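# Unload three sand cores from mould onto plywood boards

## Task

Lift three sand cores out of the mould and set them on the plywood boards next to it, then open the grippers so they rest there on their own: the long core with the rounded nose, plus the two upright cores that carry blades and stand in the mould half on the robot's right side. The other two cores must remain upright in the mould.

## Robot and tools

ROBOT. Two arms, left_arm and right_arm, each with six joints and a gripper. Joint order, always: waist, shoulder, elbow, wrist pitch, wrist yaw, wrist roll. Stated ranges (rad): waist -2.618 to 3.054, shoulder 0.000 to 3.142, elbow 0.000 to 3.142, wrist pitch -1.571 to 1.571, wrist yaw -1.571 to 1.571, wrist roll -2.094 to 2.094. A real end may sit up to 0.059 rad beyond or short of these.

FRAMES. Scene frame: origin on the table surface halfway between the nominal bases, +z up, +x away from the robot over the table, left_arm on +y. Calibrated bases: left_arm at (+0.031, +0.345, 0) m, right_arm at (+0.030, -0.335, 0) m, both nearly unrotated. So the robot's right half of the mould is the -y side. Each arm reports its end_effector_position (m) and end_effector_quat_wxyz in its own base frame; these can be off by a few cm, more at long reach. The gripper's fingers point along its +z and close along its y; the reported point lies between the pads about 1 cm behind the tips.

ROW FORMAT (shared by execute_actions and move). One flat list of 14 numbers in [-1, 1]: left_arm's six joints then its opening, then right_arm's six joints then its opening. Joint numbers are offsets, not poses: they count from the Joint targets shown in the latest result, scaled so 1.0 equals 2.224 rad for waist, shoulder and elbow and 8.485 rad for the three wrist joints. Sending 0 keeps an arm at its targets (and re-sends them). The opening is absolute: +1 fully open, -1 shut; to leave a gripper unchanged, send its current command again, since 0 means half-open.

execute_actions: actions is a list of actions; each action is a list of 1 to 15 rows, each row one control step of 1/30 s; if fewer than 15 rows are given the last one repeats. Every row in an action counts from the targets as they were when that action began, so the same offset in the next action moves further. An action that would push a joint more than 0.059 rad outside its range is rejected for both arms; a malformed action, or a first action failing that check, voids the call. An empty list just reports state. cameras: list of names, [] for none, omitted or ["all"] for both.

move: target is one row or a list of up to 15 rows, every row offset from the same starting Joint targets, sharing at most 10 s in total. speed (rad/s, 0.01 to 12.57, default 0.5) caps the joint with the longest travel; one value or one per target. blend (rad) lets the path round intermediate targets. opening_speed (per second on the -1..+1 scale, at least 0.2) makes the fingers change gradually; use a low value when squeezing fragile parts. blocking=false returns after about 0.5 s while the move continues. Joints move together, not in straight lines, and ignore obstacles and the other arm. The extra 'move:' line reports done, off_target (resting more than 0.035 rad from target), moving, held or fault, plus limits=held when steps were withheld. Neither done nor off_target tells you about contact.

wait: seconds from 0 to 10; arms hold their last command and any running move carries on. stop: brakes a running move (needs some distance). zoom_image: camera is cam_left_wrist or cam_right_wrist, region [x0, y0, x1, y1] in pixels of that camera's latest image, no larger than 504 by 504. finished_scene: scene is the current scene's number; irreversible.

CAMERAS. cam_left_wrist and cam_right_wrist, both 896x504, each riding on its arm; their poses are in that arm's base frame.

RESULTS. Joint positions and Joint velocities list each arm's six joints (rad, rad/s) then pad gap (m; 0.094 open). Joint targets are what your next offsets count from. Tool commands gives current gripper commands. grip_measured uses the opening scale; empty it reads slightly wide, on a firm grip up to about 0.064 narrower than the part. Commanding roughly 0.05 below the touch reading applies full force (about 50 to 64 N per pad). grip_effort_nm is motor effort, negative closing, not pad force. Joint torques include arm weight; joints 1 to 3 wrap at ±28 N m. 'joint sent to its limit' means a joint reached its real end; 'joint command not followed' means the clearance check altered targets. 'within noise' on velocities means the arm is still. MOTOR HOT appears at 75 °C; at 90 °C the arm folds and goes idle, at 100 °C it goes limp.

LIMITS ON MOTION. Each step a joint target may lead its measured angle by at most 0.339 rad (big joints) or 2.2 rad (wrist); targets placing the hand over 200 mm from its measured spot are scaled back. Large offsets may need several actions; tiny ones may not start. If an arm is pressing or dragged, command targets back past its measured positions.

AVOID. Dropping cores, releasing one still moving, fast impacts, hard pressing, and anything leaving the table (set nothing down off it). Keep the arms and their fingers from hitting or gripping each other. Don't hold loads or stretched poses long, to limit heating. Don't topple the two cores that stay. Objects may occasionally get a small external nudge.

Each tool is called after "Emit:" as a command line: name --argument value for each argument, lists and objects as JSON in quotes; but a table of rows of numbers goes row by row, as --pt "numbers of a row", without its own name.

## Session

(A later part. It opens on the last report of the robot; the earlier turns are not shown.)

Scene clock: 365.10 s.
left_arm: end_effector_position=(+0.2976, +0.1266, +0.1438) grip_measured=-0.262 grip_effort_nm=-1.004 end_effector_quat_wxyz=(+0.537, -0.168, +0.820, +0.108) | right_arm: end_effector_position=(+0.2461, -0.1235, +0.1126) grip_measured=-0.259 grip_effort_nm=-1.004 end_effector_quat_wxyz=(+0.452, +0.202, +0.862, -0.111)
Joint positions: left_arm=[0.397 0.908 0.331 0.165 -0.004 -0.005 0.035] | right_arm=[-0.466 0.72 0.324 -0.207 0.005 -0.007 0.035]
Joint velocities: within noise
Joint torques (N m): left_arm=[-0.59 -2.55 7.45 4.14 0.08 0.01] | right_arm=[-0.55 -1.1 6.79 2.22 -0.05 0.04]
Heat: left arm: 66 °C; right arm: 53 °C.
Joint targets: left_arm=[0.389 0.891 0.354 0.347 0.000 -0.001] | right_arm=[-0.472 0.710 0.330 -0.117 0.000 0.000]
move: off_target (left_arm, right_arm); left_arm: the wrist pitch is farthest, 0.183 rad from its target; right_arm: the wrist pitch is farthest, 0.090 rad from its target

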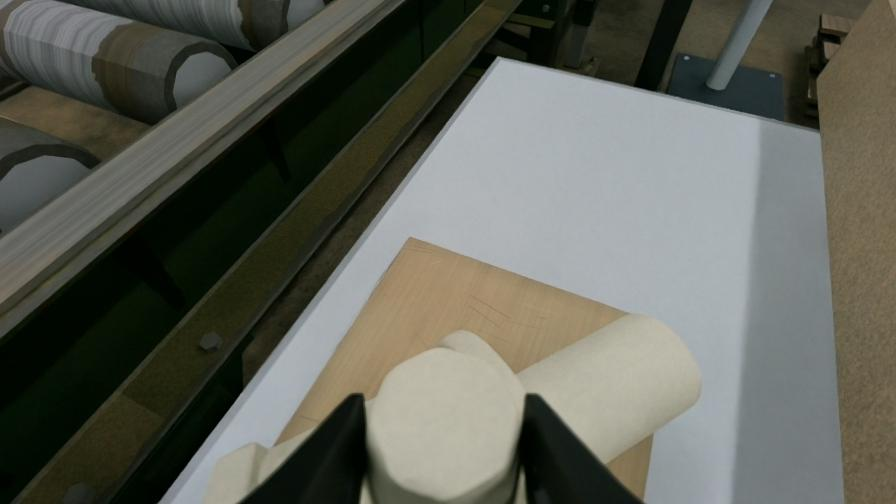

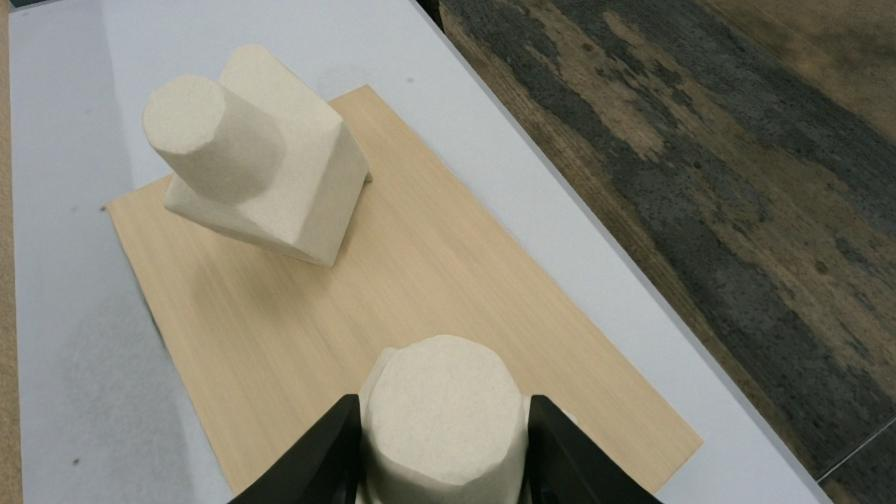

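Emit:
move --target '[0,0.0094,-0.0225,0.0084,0,0,-0.5,0,0,-0.0216,0.0057,0,0,-0.5]' --speed 0.08

Scene clock: 369.07 s.
left_arm: end_effector_position=(+0.2958, +0.1259, +0.1312) grip_measured=-0.262 grip_effort_nm=-1.009 end_effector_quat_wxyz=(+0.537, -0.168, +0.819, +0.109) | right_arm: end_effector_position=(+0.2448, -0.1229, +0.1021) grip_measured=-0.259 grip_effort_nm=-1.004 end_effector_quat_wxyz=(+0.454, +0.202, +0.861, -0.111)
Joint positions: left_arm=[0.397 0.928 0.282 0.235 -0.004 -0.005 0.035] | right_arm=[-0.466 0.72 0.278 -0.157 0.005 -0.007 0.035]
Joint velocities: within noise
Joint torques (N m): left_arm=[-0.55 -2.54 7.27 4.13 0.09 -0.02] | right_arm=[-0.55 -1.07 6.6 2.22 -0.05 0.03]
Heat: left arm: 68 °C; right arm: 54 °C.
Joint targets: left_arm=[0.389 0.911 0.304 0.418 0.000 -0.001] | right_arm=[-0.472 0.710 0.282 -0.068 0.000 0.000]
move: off_target (left_arm, right_arm); left_arm: the wrist pitch is farthest, 0.183 rad from its target; right_arm: the wrist pitch is farthest, 0.088 rad from its target

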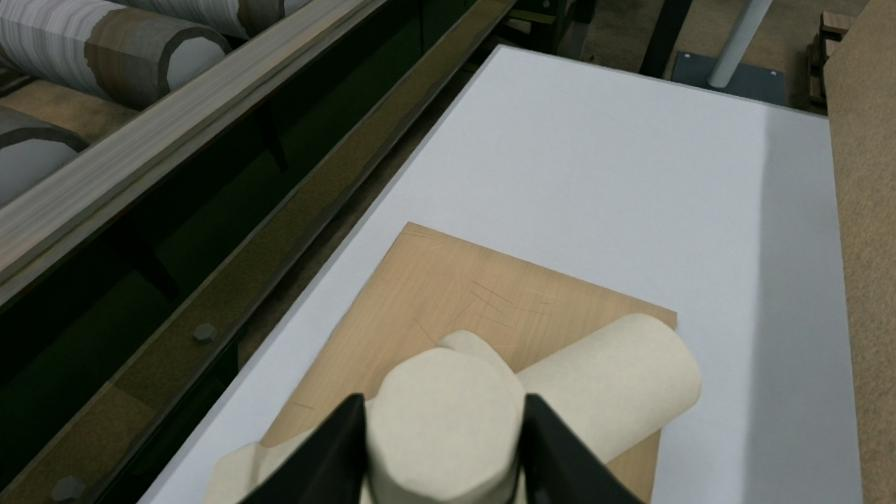

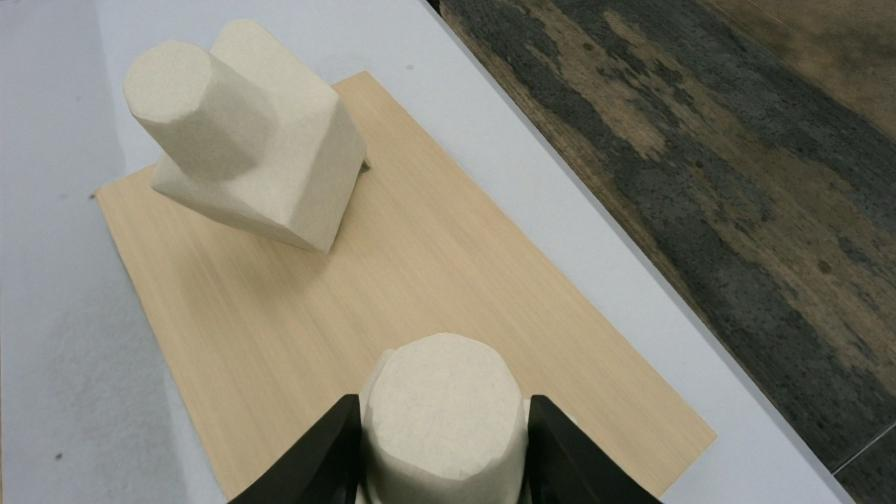

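Emit:
move --target '[0,0.0085,-0.02,0.0075,0,0,-0.5,0,0,-0.018,0.0047,0,0,-0.5]' --speed 0.08

Scene clock: 372.30 s.
left_arm: end_effector_position=(+0.2935, +0.1249, +0.1203) grip_measured=-0.262 grip_effort_nm=-0.994 end_effector_quat_wxyz=(+0.538, -0.168, +0.819, +0.109) | right_arm: end_effector_position=(+0.2467, -0.1238, +0.0997) grip_measured=-0.259 grip_effort_nm=-1.004 end_effector_quat_wxyz=(+0.466, +0.201, +0.854, -0.114)
Joint positions: left_arm=[0.397 0.947 0.239 0.299 -0.004 -0.005 0.035] | right_arm=[-0.466 0.72 0.244 -0.094 0.005 -0.007 0.035]
Joint velocities: within noise
Joint torques (N m): left_arm=[-0.53 -2.4 6.93 4.15 0.09 -0.04] | right_arm=[-0.5 -1.06 6.15 2.02 -0.06 0.04]
Heat: left arm: 69 °C; right arm: 54 °C.
Joint targets: left_arm=[0.389 0.930 0.259 0.482 0.000 -0.001] | right_arm=[-0.472 0.710 0.242 -0.028 0.000 0.000]
move: off_target (left_arm, right_arm); left_arm: the wrist pitch is farthest, 0.183 rad from its target; right_arm: the wrist pitch is farthest, 0.066 rad from its target

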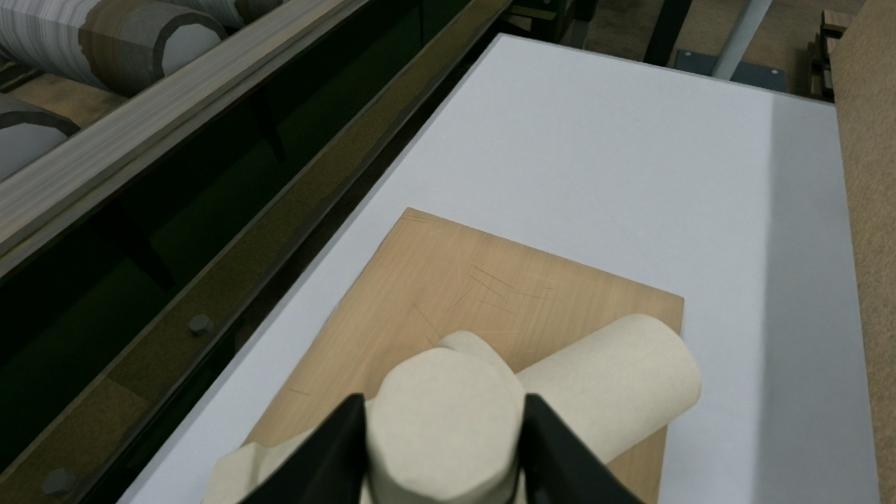

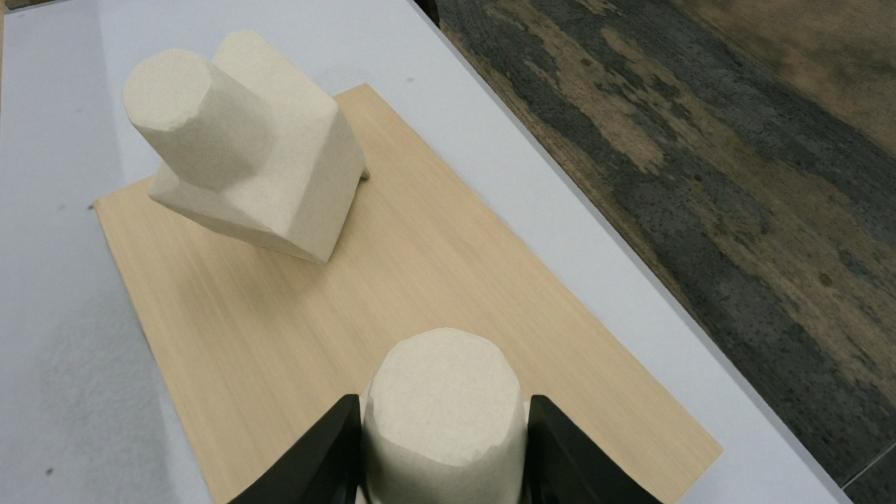

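Emit:
move --target '[0,0.0085,-0.02,0.0075,0,0,-0.5,0,0,-0.005,0.006,0,0,-0.5]' --speed 0.08

Scene clock: 376.07 s.
left_arm: end_effector_position=(+0.2935, +0.1249, +0.1187) grip_measured=-0.262 grip_effort_nm=-0.994 end_effector_quat_wxyz=(+0.552, -0.166, +0.809, +0.111) | right_arm: end_effector_position=(+0.2481, -0.1245, +0.1001) grip_measured=-0.259 grip_effort_nm=-1.004 end_effector_quat_wxyz=(+0.474, +0.200, +0.850, -0.116)
Joint positions: left_arm=[0.397 0.961 0.2 0.387 -0.004 -0.005 0.035] | right_arm=[-0.466 0.72 0.23 -0.062 0.005 -0.007 0.035]
Joint velocities: within noise
Joint torques (N m): left_arm=[-0.5 -2.09 6.46 3.89 0.07 -0.03] | right_arm=[-0.54 -1.03 6.35 2.18 -0.06 0.04]
Heat: left arm: 71 °C; right arm: 54 °C.
Joint targets: left_arm=[0.389 0.949 0.215 0.546 0.000 -0.001] | right_arm=[-0.472 0.710 0.231 0.023 0.000 0.000]
move: off_target (left_arm, right_arm); left_arm: the wrist pitch is farthest, 0.159 rad from its target; right_arm: the wrist pitch is farthest, 0.085 rad from its target

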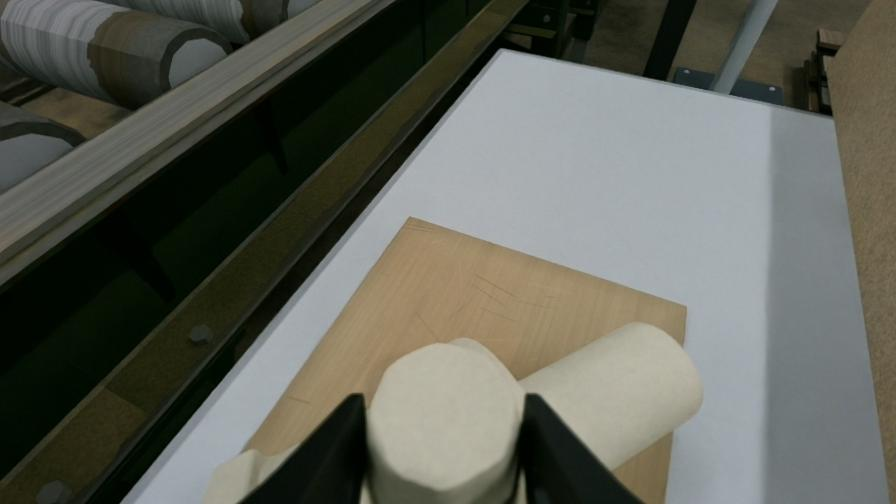

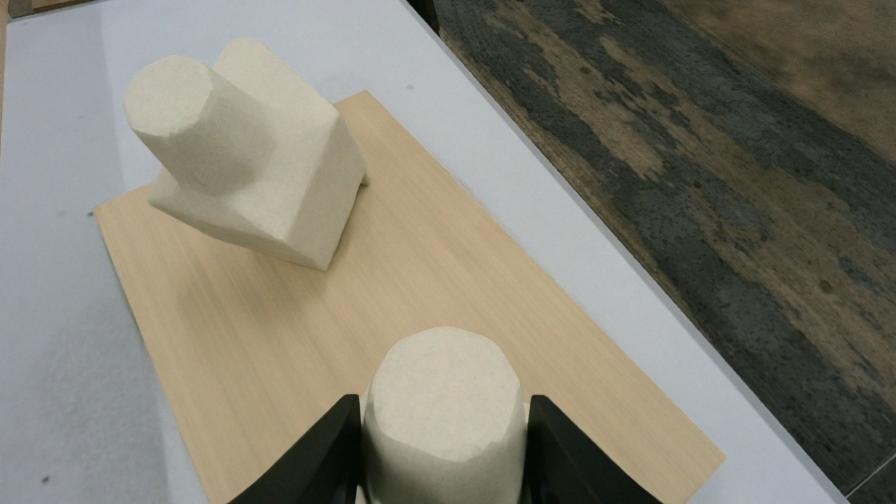

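Emit:
move --target '[0,0.0027,-0.0067,-0.012,0,0,-0.5,0,0,0,-0.006,0,0,-0.5]' --speed 0.08

Scene clock: 380.33 s.
left_arm: end_effector_position=(+0.2930, +0.1247, +0.1172) grip_measured=-0.262 grip_effort_nm=-0.999 end_effector_quat_wxyz=(+0.550, -0.166, +0.811, +0.111) | right_arm: end_effector_position=(+0.2478, -0.1244, +0.0995) grip_measured=-0.259 grip_effort_nm=-1.009 end_effector_quat_wxyz=(+0.473, +0.200, +0.850, -0.116)
Joint positions: left_arm=[0.397 0.961 0.2 0.381 -0.005 -0.005 0.035] | right_arm=[-0.466 0.72 0.23 -0.064 0.005 -0.007 0.035]
Joint velocities: within noise
Joint torques (N m): left_arm=[-0.54 -1.78 5.24 2.85 0.08 -0.02] | right_arm=[-0.53 -1.03 6.38 1.76 -0.05 0.04]
Heat: left arm: 72 °C; right arm: 53 °C.
Joint targets: left_arm=[0.389 0.955 0.200 0.444 0.000 -0.001] | right_arm=[-0.472 0.710 0.231 -0.028 0.000 0.000]
move: off_target (left_arm, right_arm); left_arm: the wrist pitch is farthest, 0.063 rad from its target; right_arm: the wrist pitch is farthest, 0.036 rad from its target

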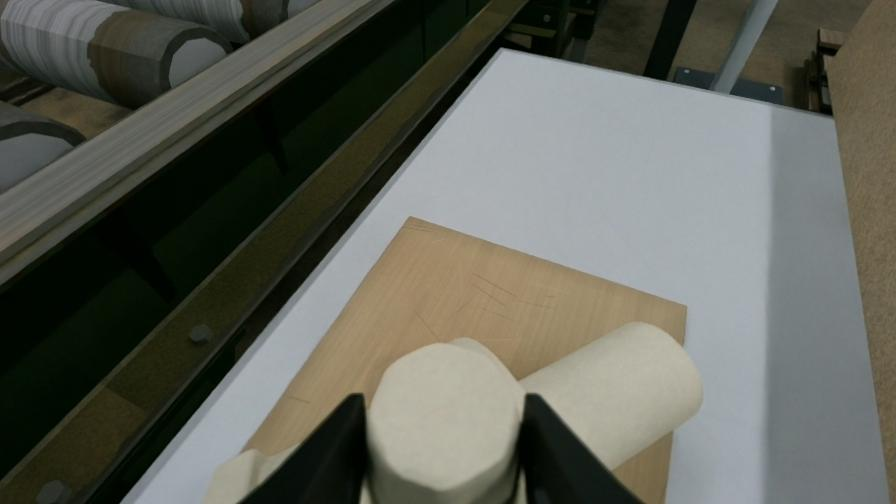

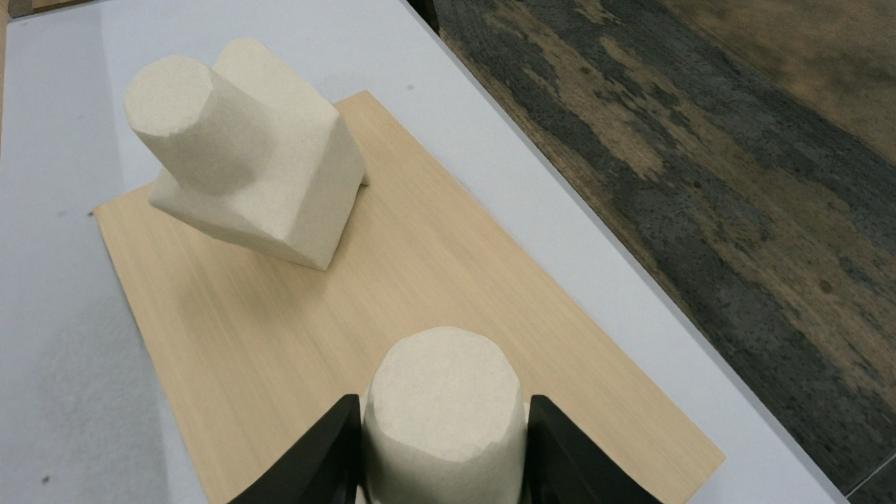

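Emit:
move --pt "0 0.0 -0.005 -0.008 0 0 -0.5 0 0 0 -0.003 0 0 -0.5" --pt "0 0.0 -0.005 -0.008 0 0 -0.05 0 0 0 -0.003 0 0 -0.05" --speed 0.08 --opening_speed 0.2

Scene clock: 386.87 s.
left_arm: end_effector_position=(+0.2917, +0.1242, +0.1138) grip_measured=-0.052 grip_effort_nm=0.139 end_effector_quat_wxyz=(+0.544, -0.167, +0.815, +0.110) | right_arm: end_effector_position=(+0.2473, -0.1241, +0.0986) grip_measured=-0.053 grip_effort_nm=0.173 end_effector_quat_wxyz=(+0.471, +0.200, +0.851, -0.116)
Joint positions: left_arm=[0.397 0.961 0.2 0.366 -0.005 -0.005 0.045] | right_arm=[-0.466 0.72 0.23 -0.068 0.005 -0.007 0.044]
Joint velocities: within noise
Joint torques (N m): left_arm=[-0.47 -1.66 4.31 2.27 0.09 -0.02] | right_arm=[-0.53 -1.07 6.37 1.54 -0.05 0.04]
Heat: left arm: 68 °C; right arm: 52 °C.
Joint targets: left_arm=[0.389 0.955 0.189 0.376 0.000 -0.001] | right_arm=[-0.472 0.710 0.231 -0.054 0.000 0.000]
move: done

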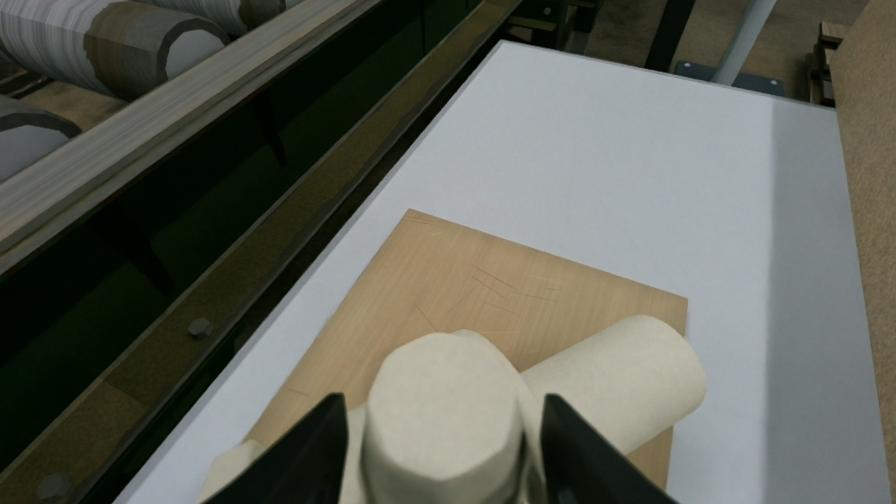

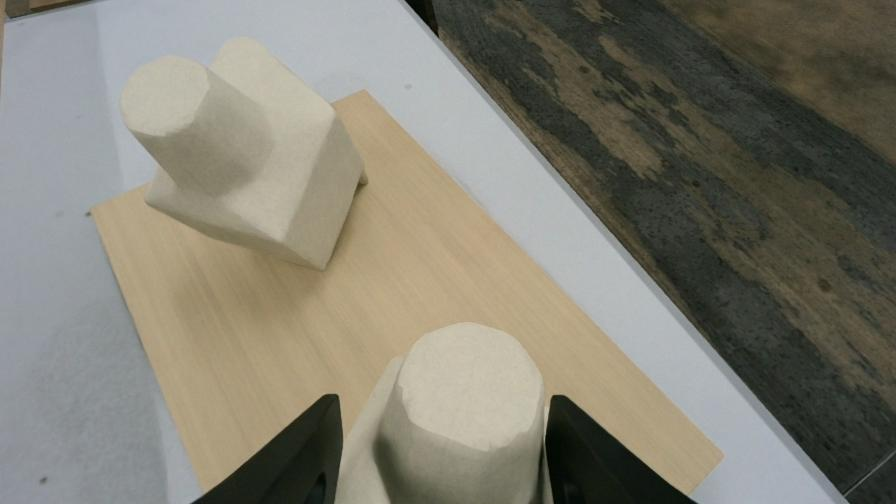

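Emit:
move --pt "0 0 0 0 0 0 0.3 0 0 0 0 0 0 0.3" --pt "0 -0.0405 0.097 -0.036 0 0 0.3 0 0 0.108 -0.0283 0 0 0.3" --speed 0.25 --opening_speed 0.7

Scene clock: 392.30 s.
left_arm: end_effector_position=(+0.2949, +0.1255, +0.1511) grip_measured=+0.298 grip_effort_nm=0.139 end_effector_quat_wxyz=(+0.525, -0.170, +0.827, +0.106) | right_arm: end_effector_position=(+0.2528, -0.1269, +0.1489) grip_measured=+0.297 grip_effort_nm=0.173 end_effector_quat_wxyz=(+0.466, +0.201, +0.854, -0.114)
Joint positions: left_arm=[0.397 0.881 0.379 0.062 -0.004 -0.005 0.061] | right_arm=[-0.466 0.72 0.441 -0.29 0.005 -0.007 0.061]
Joint velocities: within noise
Joint torques (N m): left_arm=[-0.51 -2.35 7.86 2.21 0.11 0.01] | right_arm=[-0.53 -1.14 8.83 1.32 -0.06 0.04]
Heat: left arm: 66 °C; right arm: 52 °C.
Joint targets: left_arm=[0.389 0.865 0.405 0.070 0.000 -0.001] | right_arm=[-0.472 0.710 0.471 -0.294 0.000 0.000]
move: done

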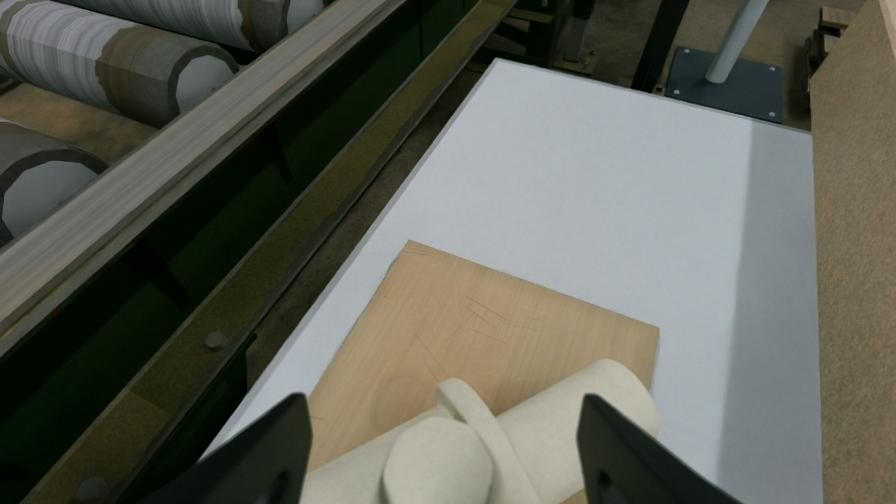

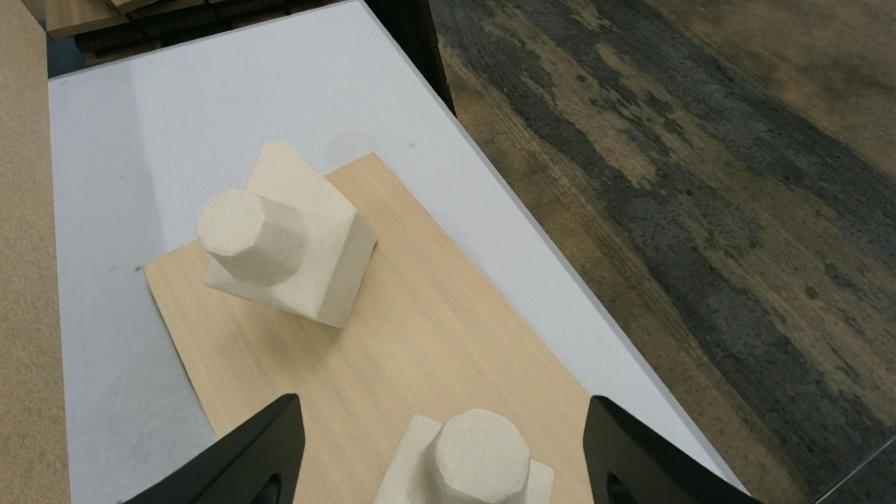

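Emit:
move --target '[0,-0.0405,0.097,-0.036,0,0,0.3,0,0,0.108,-0.0283,0,0,0.3]' --speed 0.5

Emit:
finished_scene --scene 1

Scene clock: 395.87 s.
left_arm: end_effector_position=(+0.2865, +0.1220, +0.2146) grip_measured=+0.298 grip_effort_nm=0.139 end_effector_quat_wxyz=(+0.529, -0.169, +0.824, +0.107) | right_arm: end_effector_position=(+0.2490, -0.1250, +0.2110) grip_measured=+0.297 grip_effort_nm=0.173 end_effector_quat_wxyz=(+0.469, +0.200, +0.853, -0.115)
Joint positions: left_arm=[0.397 0.787 0.597 -0.24 -0.004 -0.005 0.061] | right_arm=[-0.466 0.72 0.684 -0.527 0.005 -0.007 0.061]
Joint velocities: within noise
Joint torques (N m): left_arm=[-0.49 -1.61 7.94 2.2 0.07 0.01] | right_arm=[-0.54 -1.02 8.46 1.34 -0.05 0.04]
Heat: left arm: 64 °C; right arm: 51 °C.
Joint targets: left_arm=[0.389 0.775 0.621 -0.235 0.000 -0.001] | right_arm=[-0.472 0.710 0.711 -0.534 0.000 0.000]
move: done

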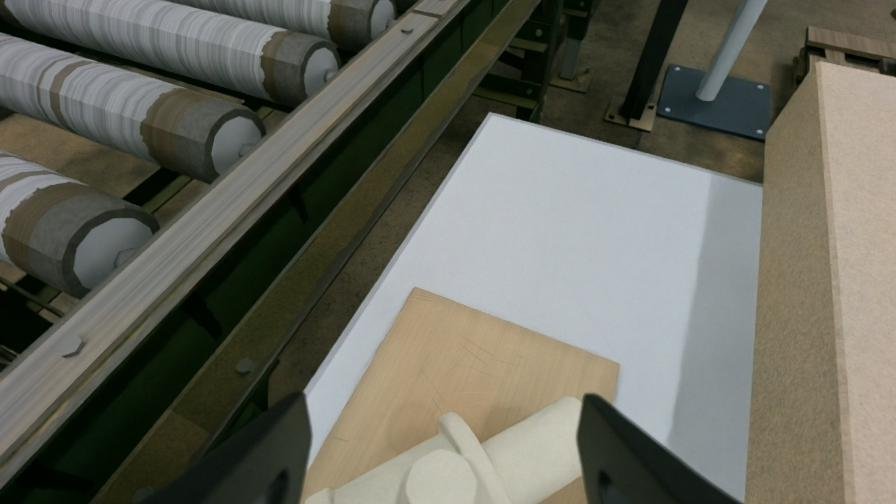

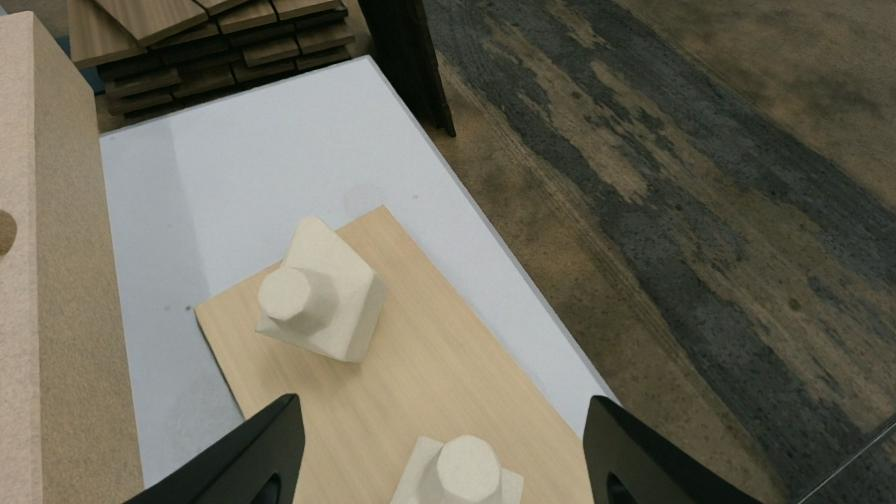

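The scene is finished: the task was done.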